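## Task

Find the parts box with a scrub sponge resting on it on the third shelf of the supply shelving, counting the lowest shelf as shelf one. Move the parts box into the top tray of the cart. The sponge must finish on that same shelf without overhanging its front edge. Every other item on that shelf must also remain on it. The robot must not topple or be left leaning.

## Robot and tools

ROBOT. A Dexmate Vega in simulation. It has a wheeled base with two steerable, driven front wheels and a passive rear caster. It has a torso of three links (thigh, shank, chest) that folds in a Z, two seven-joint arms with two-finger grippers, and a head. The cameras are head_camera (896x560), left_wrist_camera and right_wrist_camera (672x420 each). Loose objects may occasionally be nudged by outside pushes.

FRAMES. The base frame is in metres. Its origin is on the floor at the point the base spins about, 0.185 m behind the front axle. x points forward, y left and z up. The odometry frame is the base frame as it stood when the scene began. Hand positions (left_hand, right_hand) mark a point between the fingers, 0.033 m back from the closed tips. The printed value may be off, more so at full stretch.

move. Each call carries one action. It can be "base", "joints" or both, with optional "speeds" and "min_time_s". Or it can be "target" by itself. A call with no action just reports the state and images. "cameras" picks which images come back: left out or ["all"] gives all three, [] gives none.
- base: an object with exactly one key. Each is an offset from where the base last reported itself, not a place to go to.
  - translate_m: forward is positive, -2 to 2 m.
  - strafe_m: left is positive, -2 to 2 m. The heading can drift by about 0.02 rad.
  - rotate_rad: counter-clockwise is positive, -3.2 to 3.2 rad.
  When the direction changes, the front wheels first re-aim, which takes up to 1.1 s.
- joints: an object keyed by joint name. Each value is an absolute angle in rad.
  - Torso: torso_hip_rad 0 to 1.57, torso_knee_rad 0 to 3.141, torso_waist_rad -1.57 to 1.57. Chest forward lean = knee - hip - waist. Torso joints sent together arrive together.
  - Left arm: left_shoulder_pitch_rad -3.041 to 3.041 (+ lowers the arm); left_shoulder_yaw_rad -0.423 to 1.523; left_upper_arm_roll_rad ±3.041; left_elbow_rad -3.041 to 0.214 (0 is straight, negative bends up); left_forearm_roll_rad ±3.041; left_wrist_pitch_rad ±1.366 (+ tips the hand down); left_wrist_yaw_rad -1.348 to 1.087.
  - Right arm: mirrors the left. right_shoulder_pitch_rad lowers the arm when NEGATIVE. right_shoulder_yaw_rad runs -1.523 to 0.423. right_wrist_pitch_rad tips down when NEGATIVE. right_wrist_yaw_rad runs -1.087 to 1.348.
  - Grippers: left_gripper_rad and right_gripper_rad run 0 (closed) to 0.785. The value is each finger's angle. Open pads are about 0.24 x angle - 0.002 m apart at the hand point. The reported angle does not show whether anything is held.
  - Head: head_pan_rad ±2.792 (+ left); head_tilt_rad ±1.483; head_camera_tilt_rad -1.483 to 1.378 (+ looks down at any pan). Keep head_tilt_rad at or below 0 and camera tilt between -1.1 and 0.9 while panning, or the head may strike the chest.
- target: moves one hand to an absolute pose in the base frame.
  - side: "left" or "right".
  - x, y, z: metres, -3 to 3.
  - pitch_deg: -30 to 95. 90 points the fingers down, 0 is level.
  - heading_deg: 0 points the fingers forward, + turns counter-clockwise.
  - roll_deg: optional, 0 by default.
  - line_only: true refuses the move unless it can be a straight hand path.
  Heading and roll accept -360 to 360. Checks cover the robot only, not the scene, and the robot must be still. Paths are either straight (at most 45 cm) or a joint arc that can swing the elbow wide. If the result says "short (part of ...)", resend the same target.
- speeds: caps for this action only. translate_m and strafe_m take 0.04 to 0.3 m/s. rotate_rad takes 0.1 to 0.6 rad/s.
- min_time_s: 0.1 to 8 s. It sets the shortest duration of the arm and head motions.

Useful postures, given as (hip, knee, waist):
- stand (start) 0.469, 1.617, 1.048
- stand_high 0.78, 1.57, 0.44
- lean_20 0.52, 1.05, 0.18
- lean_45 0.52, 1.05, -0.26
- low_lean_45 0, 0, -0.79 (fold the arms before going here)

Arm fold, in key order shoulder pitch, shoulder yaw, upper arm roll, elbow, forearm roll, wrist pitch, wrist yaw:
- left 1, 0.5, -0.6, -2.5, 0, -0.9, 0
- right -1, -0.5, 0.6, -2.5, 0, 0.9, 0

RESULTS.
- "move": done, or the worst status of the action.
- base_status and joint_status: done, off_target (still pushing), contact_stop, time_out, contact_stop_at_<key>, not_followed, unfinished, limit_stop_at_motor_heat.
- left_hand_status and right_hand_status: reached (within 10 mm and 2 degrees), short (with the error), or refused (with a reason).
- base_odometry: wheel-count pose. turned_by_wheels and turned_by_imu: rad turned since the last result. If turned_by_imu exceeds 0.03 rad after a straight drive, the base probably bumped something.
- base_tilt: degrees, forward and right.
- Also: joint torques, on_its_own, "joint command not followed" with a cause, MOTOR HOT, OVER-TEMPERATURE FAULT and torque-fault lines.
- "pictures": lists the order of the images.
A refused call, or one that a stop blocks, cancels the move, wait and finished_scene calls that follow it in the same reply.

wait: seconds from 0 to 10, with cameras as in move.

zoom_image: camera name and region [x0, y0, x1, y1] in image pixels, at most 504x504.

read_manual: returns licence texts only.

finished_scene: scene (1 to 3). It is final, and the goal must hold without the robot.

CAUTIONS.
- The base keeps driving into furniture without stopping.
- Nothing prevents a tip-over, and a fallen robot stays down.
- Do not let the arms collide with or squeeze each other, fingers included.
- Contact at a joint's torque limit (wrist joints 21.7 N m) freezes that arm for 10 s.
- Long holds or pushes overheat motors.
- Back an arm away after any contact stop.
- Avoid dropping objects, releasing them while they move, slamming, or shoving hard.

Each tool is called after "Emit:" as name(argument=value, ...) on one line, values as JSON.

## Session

Emit:
move(joints={"head_pan_rad": -0.6, "head_camera_tilt_rad": 0.25}, cameras=["head_camera"])

Scene clock: 1.07 s.
Joint torques (N m): left_arm=[8.19 1.32 1.19 -4.25 -0.04 -2.87 0.07] | right_arm=[-4.25 0.13 0.89 -5.61 -0.04 3.34 0.15]
move: done
base_odometry: x=+0.000 y=+0.000 heading=+0.000
turned_by_wheels: +0.000
turned_by_imu: +0.000
base_tilt: forward=+0.1 right=+0.4
base_status: not commanded
joint_positions: torso_hip_rad=+0.469 torso_knee_rad=+1.617 torso_waist_rad=+1.048 left_shoulder_pitch_rad=+2.198 left_shoulder_yaw_rad=+0.003 left_upper_arm_roll_rad=+0.005 left_elbow_rad=-1.088 left_forearm_roll_rad=-0.002 left_wrist_pitch_rad=-0.498 left_wrist_yaw_rad=-0.008 left_gripper_rad=+0.005 right_shoulder_pitch_rad=-2.186 right_shoulder_yaw_rad=+0.017 right_upper_arm_roll_rad=+0.012 right_elbow_rad=-1.116 right_forearm_roll_rad=-0.006 right_wrist_pitch_rad=+0.502 right_wrist_yaw_rad=+0.010 right_gripper_rad=+0.005 head_pan_rad=-0.599 head_tilt_rad=+0.000 head_camera_tilt_rad=+0.249
joint_status: all done
chest: x=-0.0111 y=+0.0000 z=+1.4155 quat_wxyz=(+0.999, +0.000, +0.050, +0.000) (m; base frame)
left_hand: x=+0.1936 y=+0.2243 z=+0.6017 quat_wxyz=(+0.416, +0.003, +0.909, -0.006) pitch_deg=+40.8 heading_deg=-0.9 roll_deg=-0.6 back=up (m; base frame)
right_hand: x=+0.2193 y=-0.2262 z=+0.6163 quat_wxyz=(+0.436, +0.005, +0.900, +0.003) pitch_deg=+38.2 heading_deg=+0.0 roll_deg=+0.7 back=up (m; base frame)
pictures: head_camera
camera_calibration:
head_camera: T_world_to_cam=[[-0.551807, -0.830693, 0.0738803, -0.124203], [-0.307447, 0.120277, -0.943933, 1.42202], [0.775232, -0.543584, -0.321763, 0.499227], [0, 0, 0, 1]] pos_world=[-0.0183562, -0.00284019, 1.51211]

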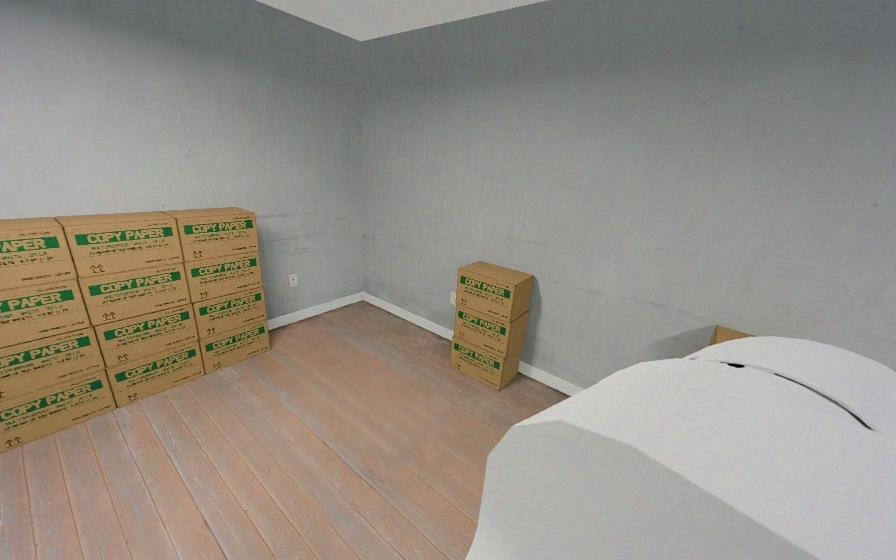

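Emit:
move(joints={"head_pan_rad": -2.3}, cameras=["head_camera"])

Emit:
zoom_image(camera="head_camera", region=[250, 60, 650, 400])

Scene clock: 3.27 s.
Joint torques (N m): left_arm=[6.93 0.3 1.1 -3.81 -0.02 -2.84 -0.04] | right_arm=[-3.13 0.81 0.39 -5.92 -0.18 2.5 0.1]
move: done
base_odometry: x=+0.000 y=+0.000 heading=+0.000
turned_by_wheels: +0.000
turned_by_imu: +0.001
base_tilt: forward=+0.1 right=+0.3
base_status: not commanded
joint_positions: torso_hip_rad=+0.469 torso_knee_rad=+1.617 torso_waist_rad=+1.048 left_shoulder_pitch_rad=+2.198 left_shoulder_yaw_rad=+0.003 left_upper_arm_roll_rad=+0.005 left_elbow_rad=-1.088 left_forearm_roll_rad=-0.002 left_wrist_pitch_rad=-0.498 left_wrist_yaw_rad=-0.008 left_gripper_rad=+0.005 right_shoulder_pitch_rad=-2.186 right_shoulder_yaw_rad=+0.017 right_upper_arm_roll_rad=+0.012 right_elbow_rad=-1.116 right_forearm_roll_rad=-0.006 right_wrist_pitch_rad=+0.502 right_wrist_yaw_rad=+0.010 right_gripper_rad=+0.005 head_pan_rad=-2.299 head_tilt_rad=+0.000 head_camera_tilt_rad=+0.249
joint_status: all done
chest: x=-0.0111 y=+0.0000 z=+1.4155 quat_wxyz=(+0.999, +0.000, +0.050, +0.000) (m; base frame)
left_hand: x=+0.1936 y=+0.2243 z=+0.6017 quat_wxyz=(+0.416, +0.003, +0.909, -0.006) pitch_deg=+40.8 heading_deg=-0.9 roll_deg=-0.6 back=up (m; base frame)
right_hand: x=+0.2193 y=-0.2262 z=+0.6163 quat_wxyz=(+0.436, +0.005, +0.900, +0.003) pitch_deg=+38.2 heading_deg=+0.0 roll_deg=+0.7 back=up (m; base frame)
pictures: head_camera
camera_calibration:
head_camera: T_world_to_cam=[[-0.746481, 0.658818, 0.0934074, -0.16833], [0.0488628, 0.194271, -0.97973, 1.50304], [-0.66361, -0.726786, -0.177211, 0.172372], [0, 0, 0, 1]] pos_world=[-0.0847099, -0.055821, 1.51884]

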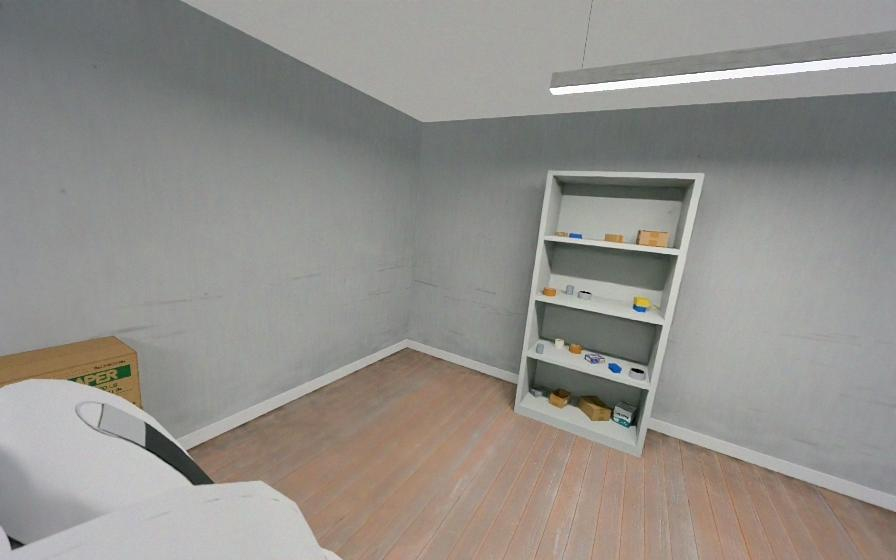

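Scaled by 1.260 from the camera's 896x560 image, which has a finer 960x600 frame.

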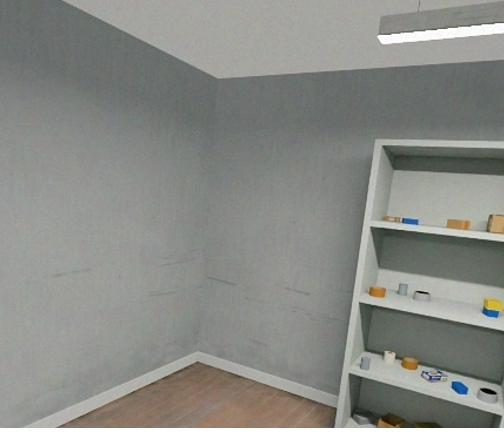

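Emit:
move(base={"rotate_rad": -2.86}, joints={"right_shoulder_pitch_rad":-1.085,"right_shoulder_yaw_rad":0.0,"right_upper_arm_roll_rad":0,"right_elbow_rad":-1.69,"right_forearm_roll_rad":0.0,"right_wrist_pitch_rad":-1.03,"right_wrist_yaw_rad":0,"right_gripper_rad":0.55,"head_pan_rad":0,"head_camera_tilt_rad":0.35}, cameras=["head_camera"])

Emit:
zoom_image(camera="head_camera", region=[320, 100, 620, 350])

Scene clock: 11.00 s.
Joint torques (N m): left_arm=[7.24 0.52 1.21 -4.32 -0.08 -2.65 0.03] | right_arm=[24.98 0.03 -2.1 -14.14 0.1 3.14 -0.22]
move: done
base_odometry: x=+0.000 y=+0.000 heading=-2.858
turned_by_wheels: -2.857
turned_by_imu: -2.778
base_tilt: forward=+0.1 right=+0.3
base_status: done
joint_positions: torso_hip_rad=+0.469 torso_knee_rad=+1.617 torso_waist_rad=+1.048 left_shoulder_pitch_rad=+2.198 left_shoulder_yaw_rad=+0.003 left_upper_arm_roll_rad=+0.005 left_elbow_rad=-1.088 left_forearm_roll_rad=-0.002 left_wrist_pitch_rad=-0.498 left_wrist_yaw_rad=-0.008 left_gripper_rad=+0.005 right_shoulder_pitch_rad=-1.090 right_shoulder_yaw_rad=+0.000 right_upper_arm_roll_rad=+0.000 right_elbow_rad=-1.687 right_forearm_roll_rad=+0.000 right_wrist_pitch_rad=-1.025 right_wrist_yaw_rad=+0.000 right_gripper_rad=+0.550 head_pan_rad=-0.001 head_tilt_rad=+0.000 head_camera_tilt_rad=+0.349
joint_status: all done
chest: x=-0.0111 y=+0.0000 z=+1.4155 quat_wxyz=(+0.999, +0.000, +0.050, +0.000) (m; base frame)
left_hand: x=+0.1936 y=+0.2243 z=+0.6017 quat_wxyz=(+0.416, +0.003, +0.909, -0.006) pitch_deg=+40.8 heading_deg=-0.9 roll_deg=-0.6 back=up (m; base frame)
right_hand: x=+0.7763 y=-0.2296 z=+1.0307 quat_wxyz=(+0.498, +0.000, +0.867, +0.000) pitch_deg=+30.2 heading_deg=+0.0 roll_deg=+0.0 back=up (m; base frame)
pictures: head_camera
camera_calibration:
head_camera: T_world_to_cam=[[0.0118888, -0.999798, 0.0162045, 0.00546156], [-0.43048, -0.0197446, -0.902384, 1.35081], [0.902522, 0.00375256, -0.430628, 0.670575], [0, 0, 0, 1]] pos_world=[-0.023776, 0.0296153, 1.50763]

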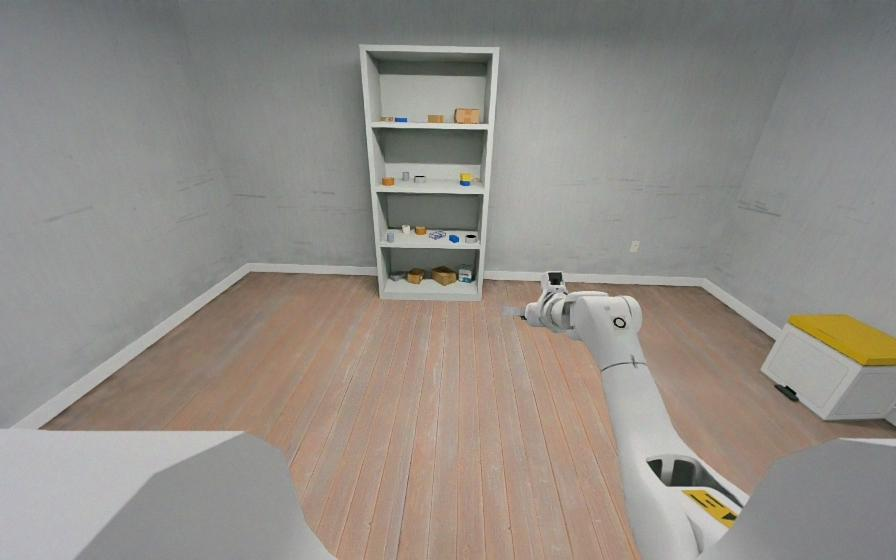

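Scaled by 1.680 from the camera's 896x560 image, which has a finer 960x600 frame.

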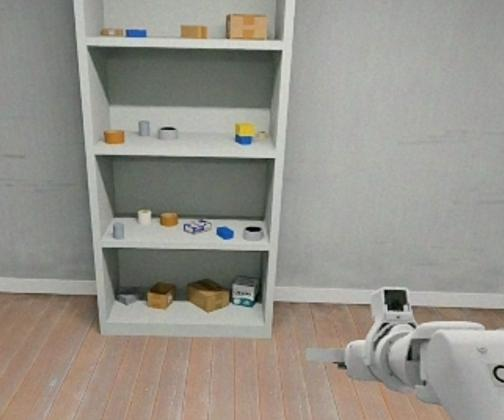

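Emit:
move(base={"translate_m": 1.55}, joints={"head_camera_tilt_rad":0.45}, cameras=["head_camera","right_wrist_camera"])

Emit:
zoom_image(camera="right_wrist_camera", region=[120, 20, 420, 220])

Emit:
zoom_image(camera="head_camera", region=[420, 100, 600, 300])

Scene clock: 18.63 s.
Joint torques (N m): left_arm=[5.86 0.87 0.93 -3.57 -0.11 -2.5 0.04] | right_arm=[22.43 -2.21 -1.25 -14.08 -0.05 3.15 -0.34]
move: done
base_odometry: x=-1.489 y=-0.430 heading=-2.858
turned_by_wheels: -0.001
turned_by_imu: -0.007
base_tilt: forward=+0.2 right=+0.3
base_status: done
joint_positions: torso_hip_rad=+0.469 torso_knee_rad=+1.617 torso_waist_rad=+1.048 left_shoulder_pitch_rad=+2.198 left_shoulder_yaw_rad=+0.003 left_upper_arm_roll_rad=+0.005 left_elbow_rad=-1.088 left_forearm_roll_rad=-0.002 left_wrist_pitch_rad=-0.498 left_wrist_yaw_rad=-0.008 left_gripper_rad=+0.005 right_shoulder_pitch_rad=-1.085 right_shoulder_yaw_rad=+0.000 right_upper_arm_roll_rad=+0.000 right_elbow_rad=-1.689 right_forearm_roll_rad=+0.000 right_wrist_pitch_rad=-1.030 right_wrist_yaw_rad=+0.000 right_gripper_rad=+0.550 head_pan_rad=-0.001 head_tilt_rad=+0.000 head_camera_tilt_rad=+0.449
joint_status: all done
chest: x=-0.0110 y=+0.0000 z=+1.4155 quat_wxyz=(+0.999, +0.000, +0.050, +0.000) (m; base frame)
left_hand: x=+0.1936 y=+0.2243 z=+0.6016 quat_wxyz=(+0.416, +0.003, +0.909, -0.006) pitch_deg=+40.8 heading_deg=-0.9 roll_deg=-0.6 back=up (m; base frame)
right_hand: x=+0.7771 y=-0.2296 z=+1.0335 quat_wxyz=(+0.499, +0.000, +0.867, +0.000) pitch_deg=+30.2 heading_deg=+0.0 roll_deg=+0.0 back=up (m; base frame)
pictures: head_camera, right_wrist_camera
camera_calibration:
head_camera: T_world_to_cam=[[0.0135352, -0.999798, 0.0148801, 0.00754825], [-0.518612, -0.0197427, -0.854782, 1.27343], [0.854903, 0.0038527, -0.518774, 0.797386], [0, 0, 0, 1]] pos_world=[-0.0213732, 0.0296156, 1.50206]
right_wrist_camera: T_world_to_cam=[[-0.0350406, -0.99864, 0.0385946, -0.249782], [-0.628834, -0.00798336, -0.777498, 1.34192], [0.776749, -0.0515137, -0.6277, 0.188269], [0, 0, 0, 1]] pos_world=[0.688856, -0.229031, 1.17116]

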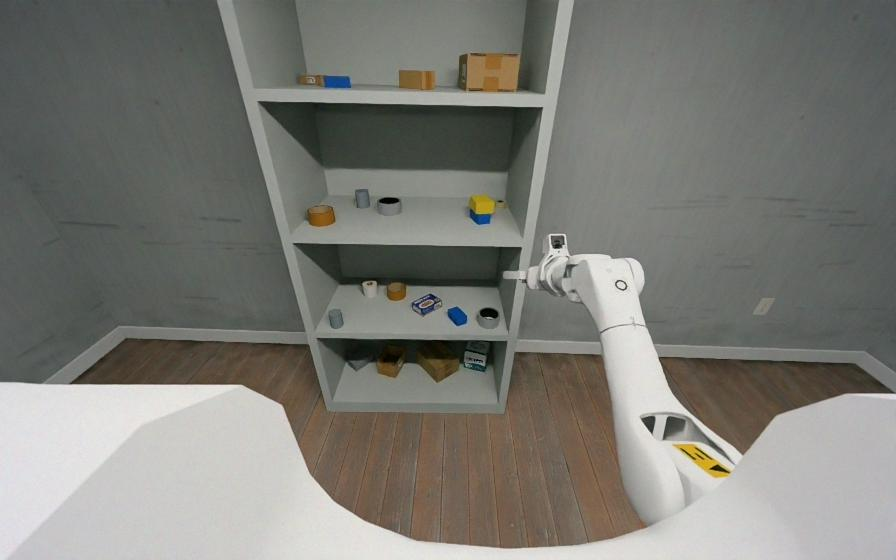

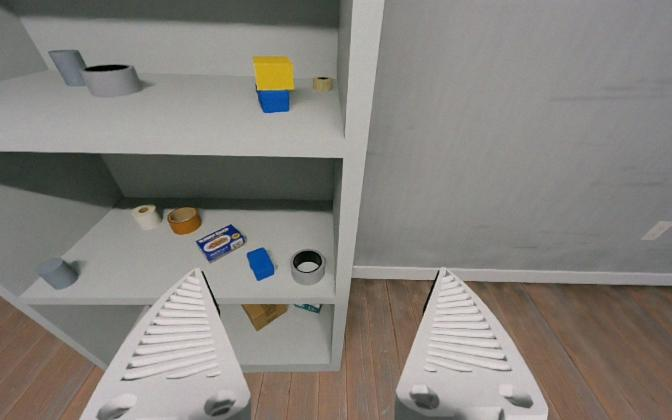

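Scaled by 1.680 from the camera's 672x420 image, which has a finer 960x600 frame.

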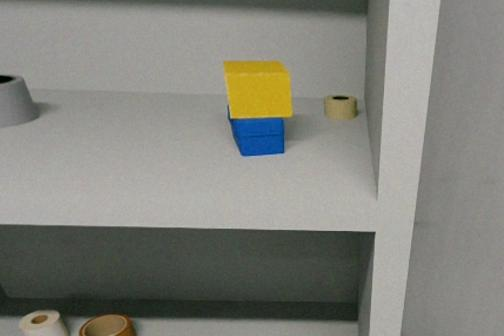

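Scaled by 2.520 from the camera's 896x560 image, which has a finer 960x600 frame.

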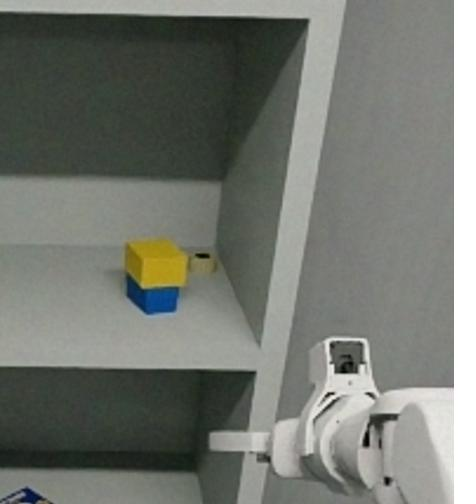

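Emit:
move(target={"side":"right","x":0.70,"y":-0.11,"z":1.052,"pitch_deg":30,"heading_deg":0}, cameras=[])

Emit:
move(base={"translate_m": 0.51}, joints={"right_gripper_rad":0.52,"head_camera_tilt_rad":0.5}, cameras=["head_camera","right_wrist_camera"])

Emit:
zoom_image(camera="right_wrist_camera", region=[200, 60, 500, 310])

Scene clock: 22.60 s.
Joint torques (N m): left_arm=[7.56 -0.05 1.19 -4.59 -0.04 -2.77 0.04] | right_arm=[9.45 5.68 -3.53 -13.75 -0.33 2.8 -0.32]
move: done
base_odometry: x=-1.489 y=-0.430 heading=-2.858
turned_by_wheels: +0.000
turned_by_imu: +0.001
base_tilt: forward=+0.2 right=+0.3
base_status: not commanded
joint_positions: torso_hip_rad=+0.469 torso_knee_rad=+1.617 torso_waist_rad=+1.048 left_shoulder_pitch_rad=+2.198 left_shoulder_yaw_rad=+0.003 left_upper_arm_roll_rad=+0.005 left_elbow_rad=-1.088 left_forearm_roll_rad=-0.002 left_wrist_pitch_rad=-0.498 left_wrist_yaw_rad=-0.008 left_gripper_rad=+0.005 right_shoulder_pitch_rad=-1.272 right_shoulder_yaw_rad=+0.215 right_upper_arm_roll_rad=-0.191 right_elbow_rad=-1.987 right_forearm_roll_rad=-0.082 right_wrist_pitch_rad=-1.164 right_wrist_yaw_rad=-0.210 right_gripper_rad=+0.550 head_pan_rad=-0.001 head_tilt_rad=+0.000 head_camera_tilt_rad=+0.449
joint_status: not commanded
chest: x=-0.0110 y=+0.0000 z=+1.4155 quat_wxyz=(+0.999, +0.000, +0.050, +0.000) (m; base frame)
left_hand: x=+0.1936 y=+0.2243 z=+0.6016 quat_wxyz=(+0.416, +0.003, +0.909, -0.006) pitch_deg=+40.8 heading_deg=-0.9 roll_deg=-0.6 back=up (m; base frame)
right_hand: x=+0.7016 y=-0.1122 z=+1.0508 quat_wxyz=(+0.500, +0.000, +0.866, +0.000) pitch_deg=+30.1 heading_deg=+0.0 roll_deg=-0.1 back=up (m; base frame)
right_hand_status: reached (straight line, planned for 1.3 s): 3 mm and 0.1 deg off.
pictures: none
No camera images: "cameras" was empty.

Scene clock: 25.97 s.
Joint torques (N m): left_arm=[6.81 0.43 1.12 -3.67 -0.11 -2.77 0.04] | right_arm=[10.9 5.71 -4.01 -13.21 -0.05 2.42 -0.04]
move: done
base_odometry: x=-1.979 y=-0.572 heading=-2.859
turned_by_wheels: -0.001
turned_by_imu: -0.002
base_tilt: forward=+0.1 right=+0.3
base_status: done
joint_positions: torso_hip_rad=+0.469 torso_knee_rad=+1.617 torso_waist_rad=+1.048 left_shoulder_pitch_rad=+2.198 left_shoulder_yaw_rad=+0.003 left_upper_arm_roll_rad=+0.005 left_elbow_rad=-1.088 left_forearm_roll_rad=-0.002 left_wrist_pitch_rad=-0.498 left_wrist_yaw_rad=-0.008 left_gripper_rad=+0.005 right_shoulder_pitch_rad=-1.276 right_shoulder_yaw_rad=+0.220 right_upper_arm_roll_rad=-0.195 right_elbow_rad=-1.993 right_forearm_roll_rad=-0.084 right_wrist_pitch_rad=-1.166 right_wrist_yaw_rad=-0.214 right_gripper_rad=+0.520 head_pan_rad=-0.001 head_tilt_rad=+0.000 head_camera_tilt_rad=+0.499
joint_status: all done
chest: x=-0.0110 y=+0.0000 z=+1.4155 quat_wxyz=(+0.999, +0.000, +0.050, +0.000) (m; base frame)
left_hand: x=+0.1936 y=+0.2243 z=+0.6016 quat_wxyz=(+0.416, +0.003, +0.909, -0.006) pitch_deg=+40.8 heading_deg=-0.9 roll_deg=-0.6 back=up (m; base frame)
right_hand: x=+0.6999 y=-0.1102 z=+1.0516 quat_wxyz=(+0.500, +0.000, +0.866, +0.000) pitch_deg=+30.0 heading_deg=+0.0 roll_deg=+0.0 back=up (m; base frame)
pictures: head_camera, right_wrist_camera
camera_calibration:
head_camera: T_world_to_cam=[[0.0142629, -0.999798, 0.0141852, 0.00863547], [-0.560675, -0.0197434, -0.827801, 1.23013], [0.827913, 0.00385356, -0.560843, 0.857646], [0, 0, 0, 1]] pos_world=[-0.0204772, 0.0296156, 1.49919]
right_wrist_camera: T_world_to_cam=[[-0.035156, -0.998628, 0.0388035, -0.134127], [-0.627175, -0.00818374, -0.778835, 1.30861], [0.778084, -0.0517173, -0.626027, 0.263027], [0, 0, 0, 1]] pos_world=[0.611353, -0.109631, 1.18906]

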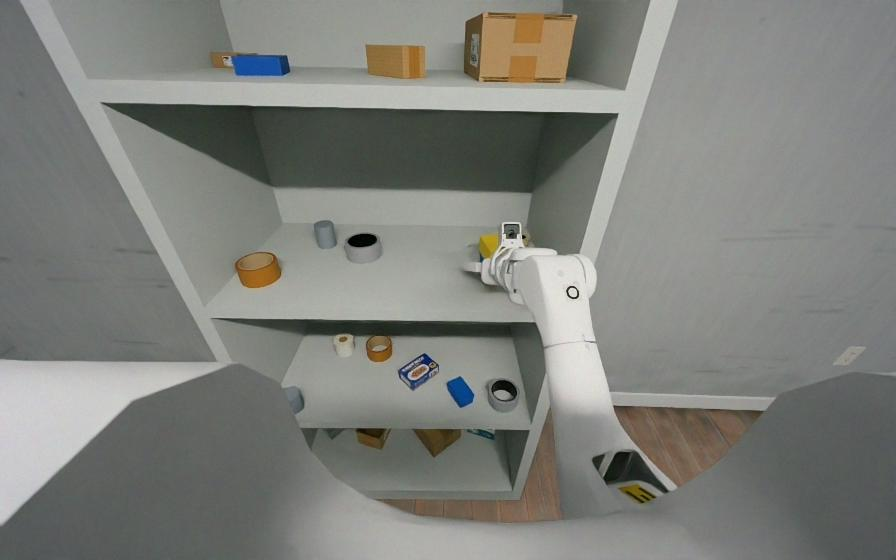

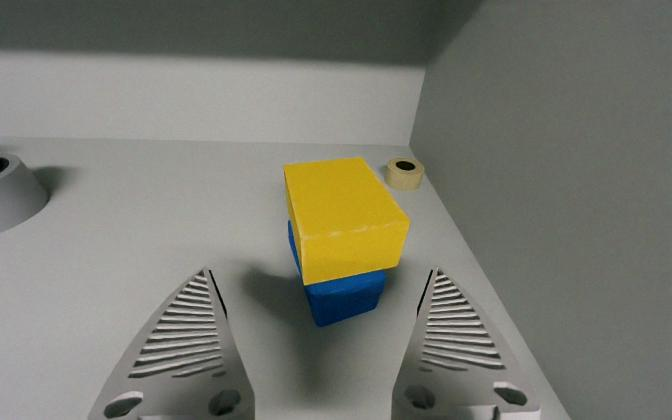

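Scaled by 1.680 from the camera's 672x420 image, which has a finer 960x600 frame.

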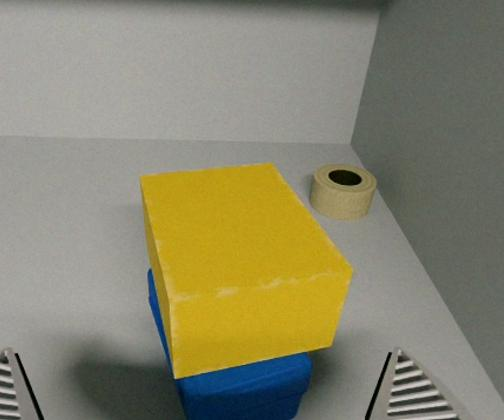

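Emit:
move(target={"side":"right","x":0.771,"y":-0.126,"z":1.052,"pitch_deg":30,"heading_deg":13,"line_only":true}, cameras=["right_wrist_camera"])

Emit:
move(joints={"right_gripper_rad":0.23}, cameras=["right_wrist_camera"])

Emit:
move(target={"side":"right","x":0.765,"y":-0.115,"z":1.085,"pitch_deg":30,"heading_deg":13,"line_only":true}, cameras=["right_wrist_camera"])

Scene clock: 29.90 s.
Joint torques (N m): left_arm=[6.83 0.38 1.04 -4.35 -0.02 -2.98 0.01] | right_arm=[24.41 -1.65 5.11 -8.62 0.31 3.46 0.07]
move: done
base_odometry: x=-1.979 y=-0.572 heading=-2.859
turned_by_wheels: +0.000
turned_by_imu: +0.001
base_tilt: forward=+0.1 right=+0.3
base_status: not commanded
joint_positions: torso_hip_rad=+0.469 torso_knee_rad=+1.617 torso_waist_rad=+1.048 left_shoulder_pitch_rad=+2.198 left_shoulder_yaw_rad=+0.003 left_upper_arm_roll_rad=+0.005 left_elbow_rad=-1.088 left_forearm_roll_rad=-0.002 left_wrist_pitch_rad=-0.498 left_wrist_yaw_rad=-0.008 left_gripper_rad=+0.005 right_shoulder_pitch_rad=-1.057 right_shoulder_yaw_rad=-0.040 right_upper_arm_roll_rad=-0.132 right_elbow_rad=-1.718 right_forearm_roll_rad=+0.037 right_wrist_pitch_rad=-1.073 right_wrist_yaw_rad=+0.115 right_gripper_rad=+0.520 head_pan_rad=-0.001 head_tilt_rad=+0.000 head_camera_tilt_rad=+0.499
joint_status: not commanded
chest: x=-0.0110 y=+0.0000 z=+1.4155 quat_wxyz=(+0.999, +0.000, +0.050, +0.000) (m; base frame)
left_hand: x=+0.1936 y=+0.2243 z=+0.6016 quat_wxyz=(+0.416, +0.003, +0.909, -0.006) pitch_deg=+40.8 heading_deg=-0.9 roll_deg=-0.6 back=up (m; base frame)
right_hand: x=+0.7697 y=-0.1251 z=+1.0512 quat_wxyz=(+0.497, -0.097, +0.861, +0.056) pitch_deg=+30.1 heading_deg=+12.8 roll_deg=+0.0 back=up (m; base frame)
right_hand_status: reached (straight line, planned for 1.4 s): 2 mm and 0.2 deg off.
pictures: right_wrist_camera
camera_calibration:
right_wrist_camera: T_world_to_cam=[[0.187776, -0.981431, 0.039163, -0.316335], [-0.609629, -0.147717, -0.778801, 1.32093], [0.770125, 0.122365, -0.626047, 0.235646], [0, 0, 0, 1]] pos_world=[0.6832, -0.144172, 1.18866]

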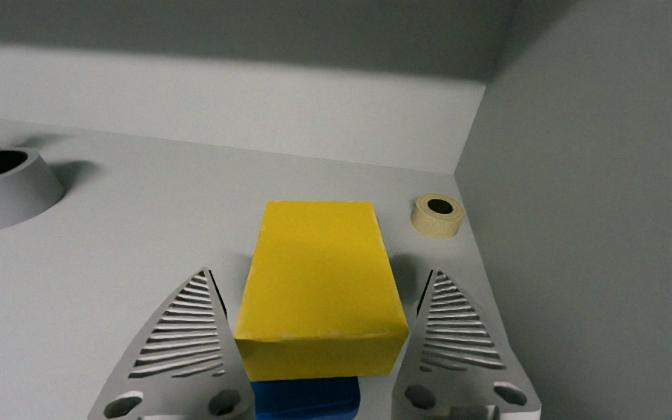

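Scene clock: 30.73 s.
Joint torques (N m): left_arm=[6.91 0.97 1.41 -4.24 -0.06 -2.89 0.15] | right_arm=[22.73 -2.16 4.17 -7.37 -0.1 3.44 -0.07]
move: done
base_odometry: x=-1.979 y=-0.572 heading=-2.859
turned_by_wheels: +0.000
turned_by_imu: +0.000
base_tilt: forward=+0.2 right=+0.3
base_status: not commanded
joint_positions: torso_hip_rad=+0.469 torso_knee_rad=+1.617 torso_waist_rad=+1.048 left_shoulder_pitch_rad=+2.198 left_shoulder_yaw_rad=+0.003 left_upper_arm_roll_rad=+0.005 left_elbow_rad=-1.088 left_forearm_roll_rad=-0.002 left_wrist_pitch_rad=-0.498 left_wrist_yaw_rad=-0.008 left_gripper_rad=+0.005 right_shoulder_pitch_rad=-1.054 right_shoulder_yaw_rad=-0.043 right_upper_arm_roll_rad=-0.131 right_elbow_rad=-1.714 right_forearm_roll_rad=+0.038 right_wrist_pitch_rad=-1.071 right_wrist_yaw_rad=+0.119 right_gripper_rad=+0.231 head_pan_rad=-0.001 head_tilt_rad=+0.000 head_camera_tilt_rad=+0.499
joint_status: all done
chest: x=-0.0110 y=+0.0000 z=+1.4155 quat_wxyz=(+0.999, +0.000, +0.050, +0.000) (m; base frame)
left_hand: x=+0.1936 y=+0.2243 z=+0.6016 quat_wxyz=(+0.416, +0.003, +0.909, -0.006) pitch_deg=+40.8 heading_deg=-0.9 roll_deg=-0.6 back=up (m; base frame)
right_hand: x=+0.7705 y=-0.1257 z=+1.0514 quat_wxyz=(+0.496, -0.098, +0.861, +0.056) pitch_deg=+30.0 heading_deg=+13.0 roll_deg=+0.0 back=up (m; base frame)
pictures: right_wrist_camera
camera_calibration:
right_wrist_camera: T_world_to_cam=[[0.190254, -0.980969, 0.0387616, -0.318451], [-0.609328, -0.148949, -0.778803, 1.32113], [0.769755, 0.124552, -0.62607, 0.235772], [0, 0, 0, 1]] pos_world=[0.684102, -0.144975, 1.18886]

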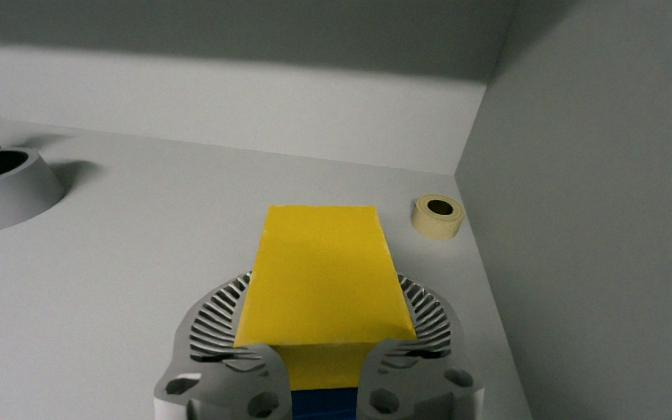

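Scene clock: 32.63 s.
Joint torques (N m): left_arm=[6.92 0.71 1.08 -4 -0.13 -3.49 -0.05] | right_arm=[24.8 2.82 -0.96 -12.9 -0.33 2.71 -0.14]
move: done
base_odometry: x=-1.979 y=-0.572 heading=-2.859
turned_by_wheels: +0.000
turned_by_imu: +0.000
base_tilt: forward=+0.2 right=+0.2
base_status: not commanded
joint_positions: torso_hip_rad=+0.469 torso_knee_rad=+1.617 torso_waist_rad=+1.048 left_shoulder_pitch_rad=+2.198 left_shoulder_yaw_rad=+0.003 left_upper_arm_roll_rad=+0.005 left_elbow_rad=-1.088 left_forearm_roll_rad=-0.002 left_wrist_pitch_rad=-0.498 left_wrist_yaw_rad=-0.008 left_gripper_rad=+0.005 right_shoulder_pitch_rad=-1.024 right_shoulder_yaw_rad=-0.022 right_upper_arm_roll_rad=-0.139 right_elbow_rad=-1.787 right_forearm_roll_rad=+0.036 right_wrist_pitch_rad=-1.178 right_wrist_yaw_rad=+0.103 right_gripper_rad=+0.231 head_pan_rad=-0.001 head_tilt_rad=+0.000 head_camera_tilt_rad=+0.499
joint_status: not commanded
chest: x=-0.0110 y=+0.0000 z=+1.4155 quat_wxyz=(+0.999, +0.000, +0.050, +0.000) (m; base frame)
left_hand: x=+0.1936 y=+0.2243 z=+0.6016 quat_wxyz=(+0.416, +0.003, +0.909, -0.006) pitch_deg=+40.8 heading_deg=-0.9 roll_deg=-0.6 back=up (m; base frame)
right_hand: x=+0.7651 y=-0.1157 z=+1.0826 quat_wxyz=(+0.496, -0.098, +0.861, +0.057) pitch_deg=+30.1 heading_deg=+13.0 roll_deg=+0.0 back=up (m; base frame)
right_hand_status: reached (straight line, planned for 0.7 s): 2 mm and 0.1 deg off.
pictures: right_wrist_camera
camera_calibration:
right_wrist_camera: T_world_to_cam=[[0.190307, -0.980974, 0.0383909, -0.308628], [-0.609734, -0.148755, -0.778522, 1.3437], [0.76942, 0.12475, -0.626442, 0.258936], [0, 0, 0, 1]] pos_world=[0.678803, -0.135175, 1.22016]

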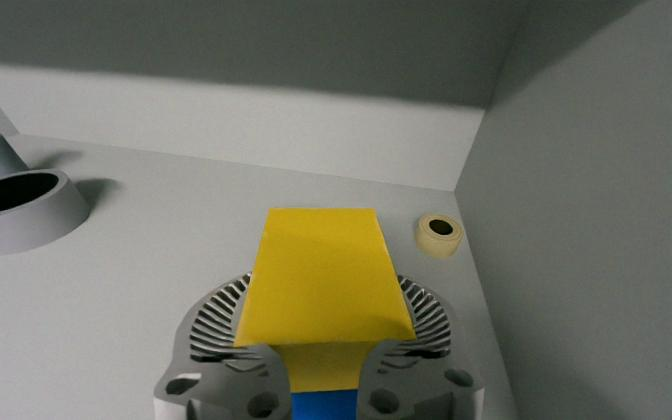

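Emit:
move(target={"side":"right","x":0.755,"y":0.06,"z":1.06,"pitch_deg":30,"heading_deg":13,"line_only":true}, cameras=[])

Emit:
move(target={"side":"right","x":0.75,"y":0.085,"z":0.984,"pitch_deg":30,"heading_deg":13,"line_only":true}, cameras=["right_wrist_camera","head_camera"])

Scene clock: 36.17 s.
Joint torques (N m): left_arm=[6.99 0.42 1.09 -3.62 -0.12 -2.46 0.03] | right_arm=[23.71 7.42 -3.18 -8.25 -0.54 3.08 -0.6]
move: done
base_odometry: x=-1.979 y=-0.572 heading=-2.859
turned_by_wheels: +0.000
turned_by_imu: +0.001
base_tilt: forward=+0.2 right=+0.3
base_status: not commanded
joint_positions: torso_hip_rad=+0.469 torso_knee_rad=+1.617 torso_waist_rad=+1.048 left_shoulder_pitch_rad=+2.198 left_shoulder_yaw_rad=+0.003 left_upper_arm_roll_rad=+0.005 left_elbow_rad=-1.088 left_forearm_roll_rad=-0.002 left_wrist_pitch_rad=-0.498 left_wrist_yaw_rad=-0.008 left_gripper_rad=+0.005 right_shoulder_pitch_rad=-1.021 right_shoulder_yaw_rad=+0.316 right_upper_arm_roll_rad=-0.304 right_elbow_rad=-1.538 right_forearm_roll_rad=-0.049 right_wrist_pitch_rad=-1.008 right_wrist_yaw_rad=-0.189 right_gripper_rad=+0.231 head_pan_rad=-0.001 head_tilt_rad=+0.000 head_camera_tilt_rad=+0.499
joint_status: not commanded
chest: x=-0.0110 y=+0.0000 z=+1.4155 quat_wxyz=(+0.999, +0.000, +0.050, +0.000) (m; base frame)
left_hand: x=+0.1936 y=+0.2243 z=+0.6016 quat_wxyz=(+0.416, +0.003, +0.909, -0.006) pitch_deg=+40.8 heading_deg=-0.9 roll_deg=-0.6 back=up (m; base frame)
right_hand: x=+0.7552 y=+0.0569 z=+1.0593 quat_wxyz=(+0.496, -0.098, +0.861, +0.057) pitch_deg=+30.1 heading_deg=+13.0 roll_deg=+0.0 back=up (m; base frame)
right_hand_status: reached (straight line, planned for 1.5 s): 3 mm and 0.1 deg off.
pictures: none
No camera images: "cameras" was empty.

Scene clock: 38.83 s.
Joint torques (N m): left_arm=[6.72 0.15 0.98 -3.39 -0.04 -2.87 0.14] | right_arm=[-31.54 5.66 -5.76 31.3 5.72 -16.5 5.56]
move: done
base_odometry: x=-1.979 y=-0.572 heading=-2.859
turned_by_wheels: +0.000
turned_by_imu: +0.000
base_tilt: forward=+0.1 right=+0.3
base_status: not commanded
joint_positions: torso_hip_rad=+0.470 torso_knee_rad=+1.616 torso_waist_rad=+1.049 left_shoulder_pitch_rad=+2.198 left_shoulder_yaw_rad=+0.003 left_upper_arm_roll_rad=+0.005 left_elbow_rad=-1.088 left_forearm_roll_rad=-0.002 left_wrist_pitch_rad=-0.498 left_wrist_yaw_rad=-0.008 left_gripper_rad=+0.005 right_shoulder_pitch_rad=-1.064 right_shoulder_yaw_rad=+0.334 right_upper_arm_roll_rad=-0.325 right_elbow_rad=-1.313 right_forearm_roll_rad=-0.051 right_wrist_pitch_rad=-0.740 right_wrist_yaw_rad=-0.228 right_gripper_rad=+0.231 head_pan_rad=-0.001 head_tilt_rad=+0.000 head_camera_tilt_rad=+0.499
joint_status: not commanded
chest: x=-0.0132 y=+0.0000 z=+1.4155 quat_wxyz=(+0.999, +0.000, +0.049, +0.000) (m; base frame)
left_hand: x=+0.1936 y=+0.2243 z=+0.6023 quat_wxyz=(+0.418, +0.003, +0.909, -0.006) pitch_deg=+40.6 heading_deg=-0.9 roll_deg=-0.6 back=up (m; base frame)
right_hand: x=+0.7521 y=+0.0832 z=+0.9931 quat_wxyz=(+0.503, -0.097, +0.857, +0.055) pitch_deg=+29.3 heading_deg=+12.7 roll_deg=-0.1 back=up (m; base frame)
right_hand_status: reached (straight line, planned for 1.2 s): 10 mm and 0.8 deg off.
pictures: head_camera, right_wrist_camera
camera_calibration:
head_camera: T_world_to_cam=[[0.0143051, -0.999797, 0.0141674, 0.00869605], [-0.558398, -0.0197415, -0.829338, 1.23123], [0.82945, 0.00395269, -0.558568, 0.856304], [0, 0, 0, 1]] pos_world=[-0.0228662, 0.029616, 1.49929]
right_wrist_camera: T_world_to_cam=[[0.186488, -0.98163, 0.0403116, -0.106444], [-0.598927, -0.146117, -0.78736, 1.29605], [0.778786, 0.122689, -0.615174, 0.170017], [0, 0, 0, 1]] pos_world=[0.663685, 0.064027, 1.12934]

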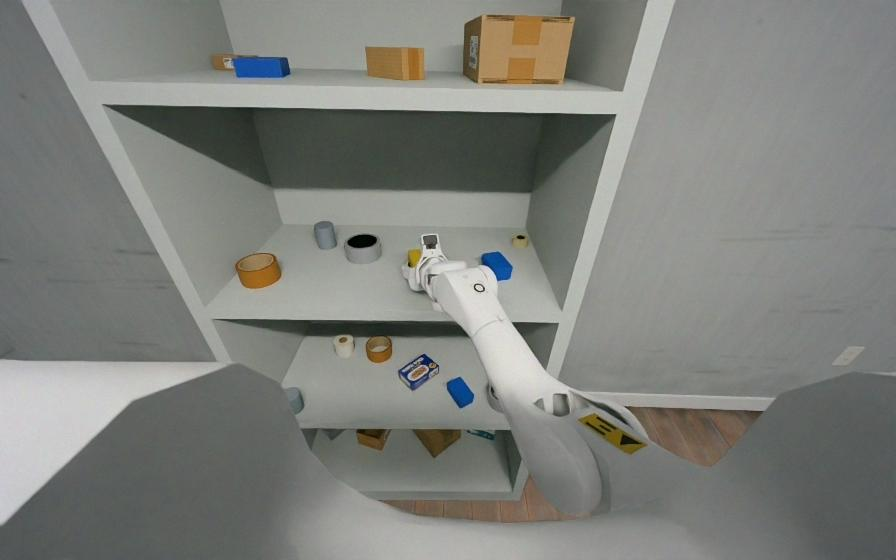

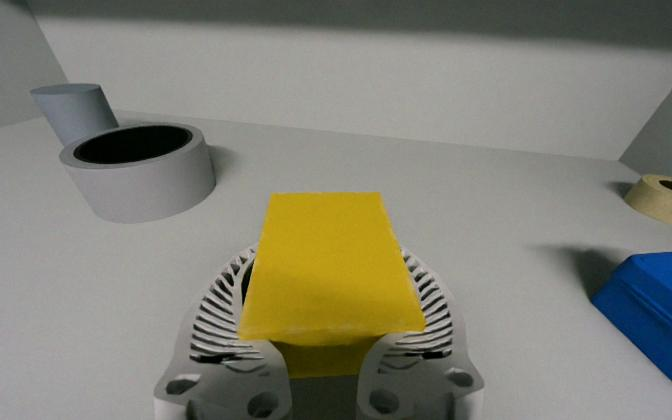

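Emit:
move(target={"side":"right","x":0.75,"y":0.085,"z":0.998,"pitch_deg":30,"heading_deg":13,"line_only":true}, cameras=[])

Emit:
move(joints={"right_gripper_rad":0.36}, cameras=[])

Emit:
move(joints={"right_gripper_rad":0.5}, cameras=["right_wrist_camera"])

Emit:
move(target={"side":"right","x":0.655,"y":0.06,"z":1.04,"pitch_deg":30,"heading_deg":13}, cameras=["right_wrist_camera","head_camera"])

Emit:
zoom_image(camera="head_camera", region=[420, 200, 580, 330])

Scene clock: 40.63 s.
Joint torques (N m): left_arm=[6.98 0.34 1.46 -4.58 -0.05 -2.76 0.19] | right_arm=[-4.04 11.43 -2.87 9.13 5.34 -8.52 5.86]
move: done
base_odometry: x=-1.979 y=-0.572 heading=-2.859
turned_by_wheels: +0.000
turned_by_imu: +0.000
base_tilt: forward=+0.1 right=+0.3
base_status: not commanded
joint_positions: torso_hip_rad=+0.469 torso_knee_rad=+1.616 torso_waist_rad=+1.049 left_shoulder_pitch_rad=+2.198 left_shoulder_yaw_rad=+0.003 left_upper_arm_roll_rad=+0.005 left_elbow_rad=-1.088 left_forearm_roll_rad=-0.002 left_wrist_pitch_rad=-0.498 left_wrist_yaw_rad=-0.008 left_gripper_rad=+0.005 right_shoulder_pitch_rad=-1.057 right_shoulder_yaw_rad=+0.339 right_upper_arm_roll_rad=-0.324 right_elbow_rad=-1.332 right_forearm_roll_rad=-0.052 right_wrist_pitch_rad=-0.773 right_wrist_yaw_rad=-0.229 right_gripper_rad=+0.231 head_pan_rad=-0.001 head_tilt_rad=+0.000 head_camera_tilt_rad=+0.499
joint_status: not commanded
chest: x=-0.0124 y=+0.0000 z=+1.4155 quat_wxyz=(+0.999, +0.000, +0.049, +0.000) (m; base frame)
left_hand: x=+0.1936 y=+0.2243 z=+0.6020 quat_wxyz=(+0.417, +0.003, +0.909, -0.006) pitch_deg=+40.7 heading_deg=-0.9 roll_deg=-0.6 back=up (m; base frame)
right_hand: x=+0.7521 y=+0.0835 z=+0.9987 quat_wxyz=(+0.499, -0.097, +0.859, +0.055) pitch_deg=+29.7 heading_deg=+12.7 roll_deg=-0.2 back=up (m; base frame)
right_hand_status: reached (straight line, planned for 0.4 s): 3 mm and 0.4 deg off.
pictures: none
No camera images: "cameras" was empty.

Scene clock: 41.23 s.
Joint torques (N m): left_arm=[6.38 0.84 1.36 -4.01 -0.19 -3.51 0.19] | right_arm=[-0.03 6.25 -1.78 8.89 3.81 -6.4 3.89]
move: done
base_odometry: x=-1.979 y=-0.572 heading=-2.859
turned_by_wheels: +0.000
turned_by_imu: +0.000
base_tilt: forward=+0.2 right=+0.3
base_status: not commanded
joint_positions: torso_hip_rad=+0.469 torso_knee_rad=+1.616 torso_waist_rad=+1.049 left_shoulder_pitch_rad=+2.198 left_shoulder_yaw_rad=+0.003 left_upper_arm_roll_rad=+0.005 left_elbow_rad=-1.088 left_forearm_roll_rad=-0.002 left_wrist_pitch_rad=-0.498 left_wrist_yaw_rad=-0.008 left_gripper_rad=+0.005 right_shoulder_pitch_rad=-1.057 right_shoulder_yaw_rad=+0.340 right_upper_arm_roll_rad=-0.323 right_elbow_rad=-1.334 right_forearm_roll_rad=-0.052 right_wrist_pitch_rad=-0.777 right_wrist_yaw_rad=-0.229 right_gripper_rad=+0.360 head_pan_rad=-0.001 head_tilt_rad=+0.000 head_camera_tilt_rad=+0.499
joint_status: all done
chest: x=-0.0124 y=+0.0000 z=+1.4155 quat_wxyz=(+0.999, +0.000, +0.049, +0.000) (m; base frame)
left_hand: x=+0.1936 y=+0.2243 z=+0.6020 quat_wxyz=(+0.417, +0.003, +0.909, -0.006) pitch_deg=+40.7 heading_deg=-0.9 roll_deg=-0.6 back=up (m; base frame)
right_hand: x=+0.7517 y=+0.0841 z=+0.9993 quat_wxyz=(+0.499, -0.097, +0.860, +0.056) pitch_deg=+29.8 heading_deg=+12.8 roll_deg=-0.1 back=up (m; base frame)
pictures: none
No camera images: "cameras" was empty.

Scene clock: 41.87 s.
Joint torques (N m): left_arm=[6.58 0.7 1.22 -4.27 -0.01 -3.43 0.08] | right_arm=[2.4 4.9 -1.7 2.75 2.16 -5.3 2.38]
move: done
base_odometry: x=-1.979 y=-0.572 heading=-2.859
turned_by_wheels: +0.000
turned_by_imu: +0.001
base_tilt: forward=+0.1 right=+0.3
base_status: not commanded
joint_positions: torso_hip_rad=+0.469 torso_knee_rad=+1.616 torso_waist_rad=+1.048 left_shoulder_pitch_rad=+2.198 left_shoulder_yaw_rad=+0.003 left_upper_arm_roll_rad=+0.005 left_elbow_rad=-1.088 left_forearm_roll_rad=-0.002 left_wrist_pitch_rad=-0.498 left_wrist_yaw_rad=-0.008 left_gripper_rad=+0.005 right_shoulder_pitch_rad=-1.057 right_shoulder_yaw_rad=+0.340 right_upper_arm_roll_rad=-0.323 right_elbow_rad=-1.334 right_forearm_roll_rad=-0.051 right_wrist_pitch_rad=-0.779 right_wrist_yaw_rad=-0.228 right_gripper_rad=+0.500 head_pan_rad=-0.001 head_tilt_rad=+0.000 head_camera_tilt_rad=+0.499
joint_status: all done
chest: x=-0.0123 y=+0.0000 z=+1.4155 quat_wxyz=(+0.999, +0.000, +0.049, +0.000) (m; base frame)
left_hand: x=+0.1936 y=+0.2243 z=+0.6020 quat_wxyz=(+0.417, +0.003, +0.909, -0.006) pitch_deg=+40.7 heading_deg=-0.9 roll_deg=-0.6 back=up (m; base frame)
right_hand: x=+0.7513 y=+0.0846 z=+0.9988 quat_wxyz=(+0.498, -0.097, +0.860, +0.056) pitch_deg=+29.9 heading_deg=+12.9 roll_deg=+0.0 back=up (m; base frame)
pictures: right_wrist_camera
camera_calibration:
right_wrist_camera: T_world_to_cam=[[0.189108, -0.981185, 0.0389045, -0.105838], [-0.606907, -0.147934, -0.780884, 1.29992], [0.771947, 0.12406, -0.623464, 0.187253], [0, 0, 0, 1]] pos_world=[0.664398, 0.0652254, 1.13595]

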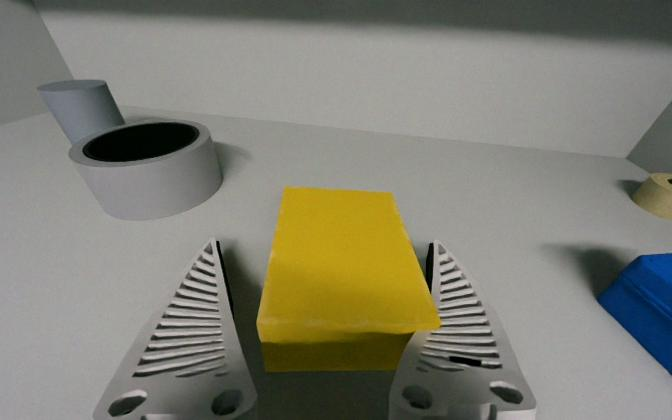

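Scene clock: 45.60 s.
Joint torques (N m): left_arm=[6.86 0.85 1.14 -4.9 -0.15 -3.03 0.12] | right_arm=[9.3 5.78 -2.76 -13.98 0.03 2.54 -0.63]
move: done
base_odometry: x=-1.980 y=-0.572 heading=-2.859
turned_by_wheels: +0.000
turned_by_imu: +0.002
base_tilt: forward=+0.2 right=+0.3
base_status: not commanded
joint_positions: torso_hip_rad=+0.469 torso_knee_rad=+1.617 torso_waist_rad=+1.048 left_shoulder_pitch_rad=+2.198 left_shoulder_yaw_rad=+0.003 left_upper_arm_roll_rad=+0.005 left_elbow_rad=-1.088 left_forearm_roll_rad=-0.002 left_wrist_pitch_rad=-0.498 left_wrist_yaw_rad=-0.008 left_gripper_rad=+0.005 right_shoulder_pitch_rad=-1.264 right_shoulder_yaw_rad=+0.135 right_upper_arm_roll_rad=-0.486 right_elbow_rad=-1.921 right_forearm_roll_rad=+0.261 right_wrist_pitch_rad=-1.089 right_wrist_yaw_rad=-0.484 right_gripper_rad=+0.500 head_pan_rad=-0.001 head_tilt_rad=+0.000 head_camera_tilt_rad=+0.499
joint_status: not commanded
chest: x=-0.0112 y=+0.0000 z=+1.4155 quat_wxyz=(+0.999, +0.000, +0.050, +0.000) (m; base frame)
left_hand: x=+0.1935 y=+0.2243 z=+0.6017 quat_wxyz=(+0.416, +0.003, +0.909, -0.006) pitch_deg=+40.8 heading_deg=-0.9 roll_deg=-0.6 back=up (m; base frame)
right_hand: x=+0.6569 y=+0.0596 z=+1.0383 quat_wxyz=(+0.496, -0.097, +0.861, +0.056) pitch_deg=+30.1 heading_deg=+12.9 roll_deg=+0.0 back=up (m; base frame)
right_hand_status: reached (checked arc [the straight line was blocked; over the whole arc the hand travels 0.11 m to end 0.11 m from its start, up to 0.02 m off the straight line; right_elbow_rad turns most, 0.59 rad; on the way or at its end the hand turns up to 2 deg from its attitude at the start], planned for 2.2 s): 3 mm and 0.1 deg off.
pictures: head_camera, right_wrist_camera
camera_calibration:
head_camera: T_world_to_cam=[[0.0143396, -0.999797, 0.0141327, 0.0087204], [-0.560422, -0.0197417, -0.827972, 1.23023], [0.828083, 0.00395254, -0.560591, 0.857518], [0, 0, 0, 1]] pos_world=[-0.0207762, 0.029616, 1.49919]
right_wrist_camera: T_world_to_cam=[[0.189242, -0.981182, 0.0383433, -0.113501], [-0.610366, -0.148131, -0.778146, 1.26924], [0.769182, 0.123854, -0.626912, 0.293268], [0, 0, 0, 1]] pos_world=[0.570603, 0.0403257, 1.17586]

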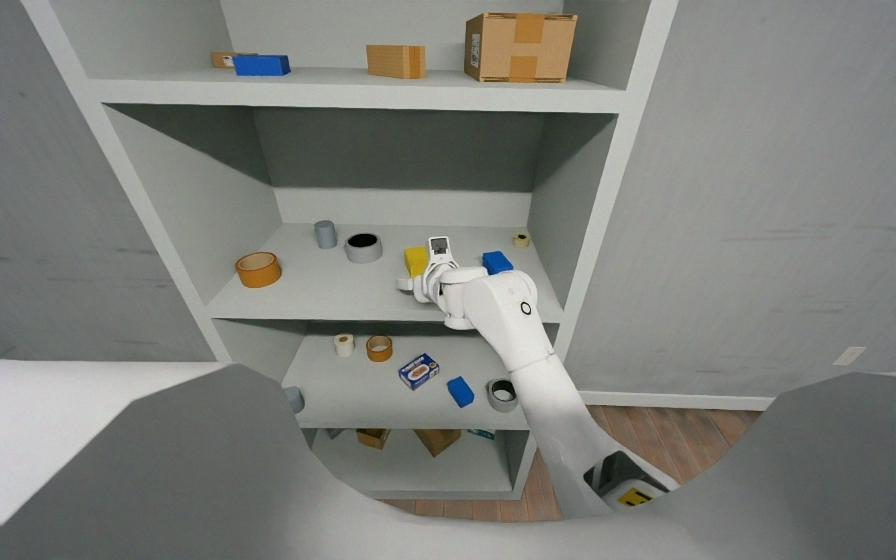

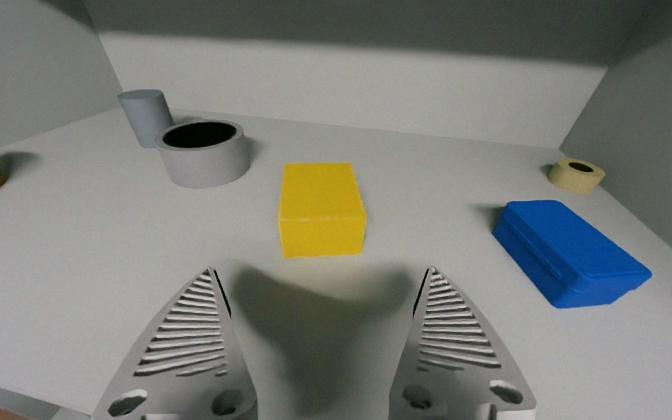

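Scaled by 3.150 from the camera's 896x560 image, which has a finer 960x600 frame.

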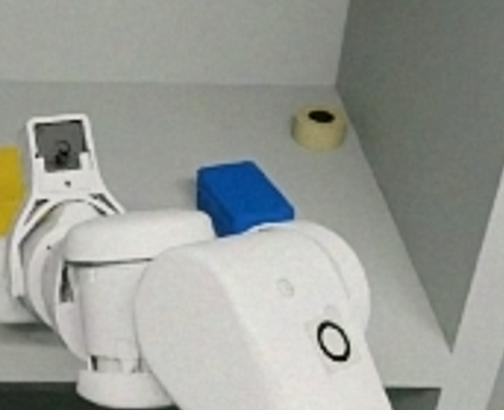

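Emit:
move(target={"side":"right","x":0.64,"y":-0.15,"z":1.045,"pitch_deg":30,"heading_deg":16}, cameras=["right_wrist_camera","head_camera"])

Emit:
zoom_image(camera="right_wrist_camera", region=[200, 120, 500, 370])

Scene clock: 50.40 s.
Joint torques (N m): left_arm=[6.35 0.82 0.74 -4.76 -0.09 -2.61 0.13] | right_arm=[7.89 -2.19 5.95 -12.58 0.26 2.93 0.28]
move: done
base_odometry: x=-1.980 y=-0.572 heading=-2.859
turned_by_wheels: +0.000
turned_by_imu: +0.001
base_tilt: forward=+0.1 right=+0.3
base_status: not commanded
joint_positions: torso_hip_rad=+0.469 torso_knee_rad=+1.617 torso_waist_rad=+1.048 left_shoulder_pitch_rad=+2.198 left_shoulder_yaw_rad=+0.003 left_upper_arm_roll_rad=+0.005 left_elbow_rad=-1.088 left_forearm_roll_rad=-0.002 left_wrist_pitch_rad=-0.498 left_wrist_yaw_rad=-0.008 left_gripper_rad=+0.005 right_shoulder_pitch_rad=-1.407 right_shoulder_yaw_rad=-0.310 right_upper_arm_roll_rad=-0.081 right_elbow_rad=-2.225 right_forearm_roll_rad=+0.453 right_wrist_pitch_rad=-1.179 right_wrist_yaw_rad=-0.082 right_gripper_rad=+0.500 head_pan_rad=-0.001 head_tilt_rad=+0.000 head_camera_tilt_rad=+0.499
joint_status: not commanded
chest: x=-0.0112 y=+0.0000 z=+1.4155 quat_wxyz=(+0.999, +0.000, +0.050, +0.000) (m; base frame)
left_hand: x=+0.1935 y=+0.2243 z=+0.6017 quat_wxyz=(+0.416, +0.003, +0.909, -0.006) pitch_deg=+40.8 heading_deg=-0.9 roll_deg=-0.6 back=up (m; base frame)
right_hand: x=+0.6403 y=-0.1477 z=+1.0439 quat_wxyz=(+0.495, -0.120, +0.858, +0.070) pitch_deg=+30.1 heading_deg=+16.0 roll_deg=+0.1 back=up (m; base frame)
right_hand_status: reached (straight line, planned for 1.8 s): 3 mm and 0.1 deg off.
pictures: head_camera, right_wrist_camera
camera_calibration:
head_camera: T_world_to_cam=[[0.0143396, -0.999797, 0.0141327, 0.0087204], [-0.560422, -0.0197417, -0.827972, 1.23023], [0.828083, 0.00395254, -0.560591, 0.857518], [0, 0, 0, 1]] pos_world=[-0.0207762, 0.029616, 1.49919]
right_wrist_camera: T_world_to_cam=[[0.240604, -0.969882, 0.0379421, -0.344826], [-0.601355, -0.179638, -0.778526, 1.22266], [0.761893, 0.164499, -0.626465, 0.345426], [0, 0, 0, 1]] pos_world=[0.555044, -0.171626, 1.18136]

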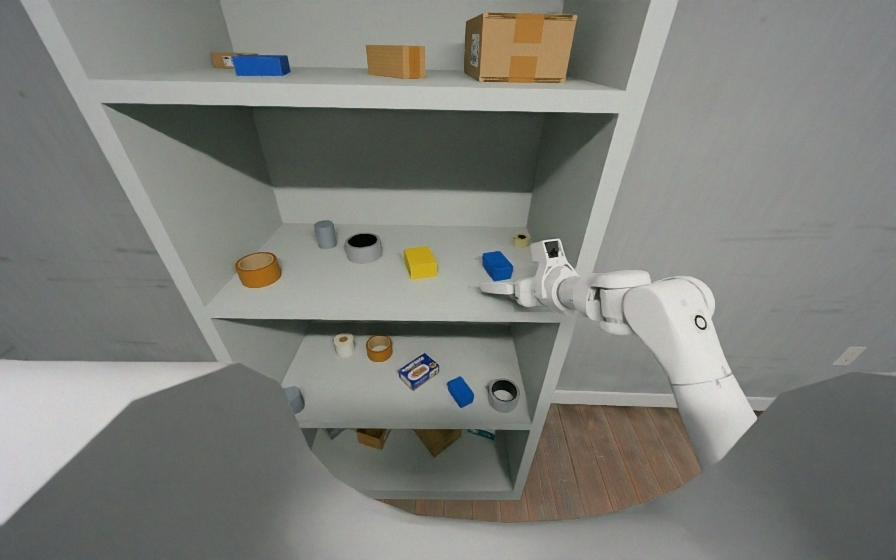

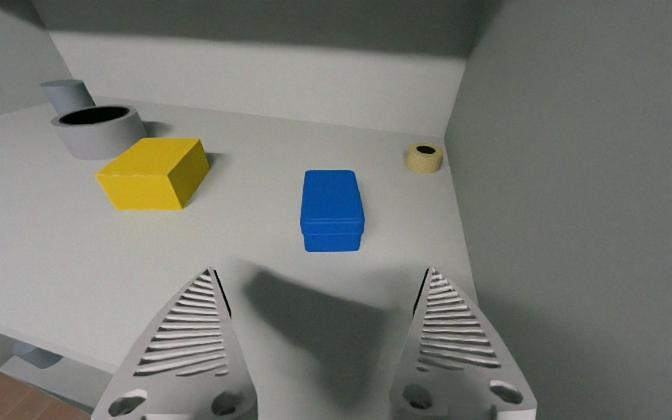

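Scaled by 1.680 from the camera's 672x420 image, which has a finer 960x600 frame.

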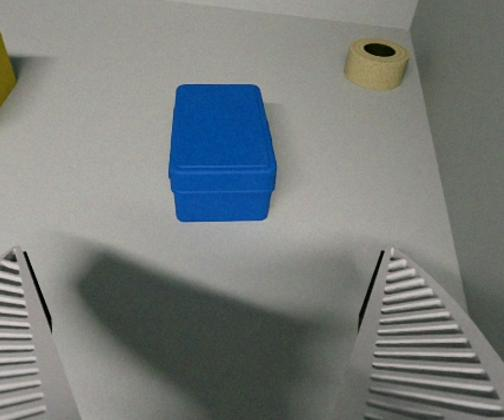

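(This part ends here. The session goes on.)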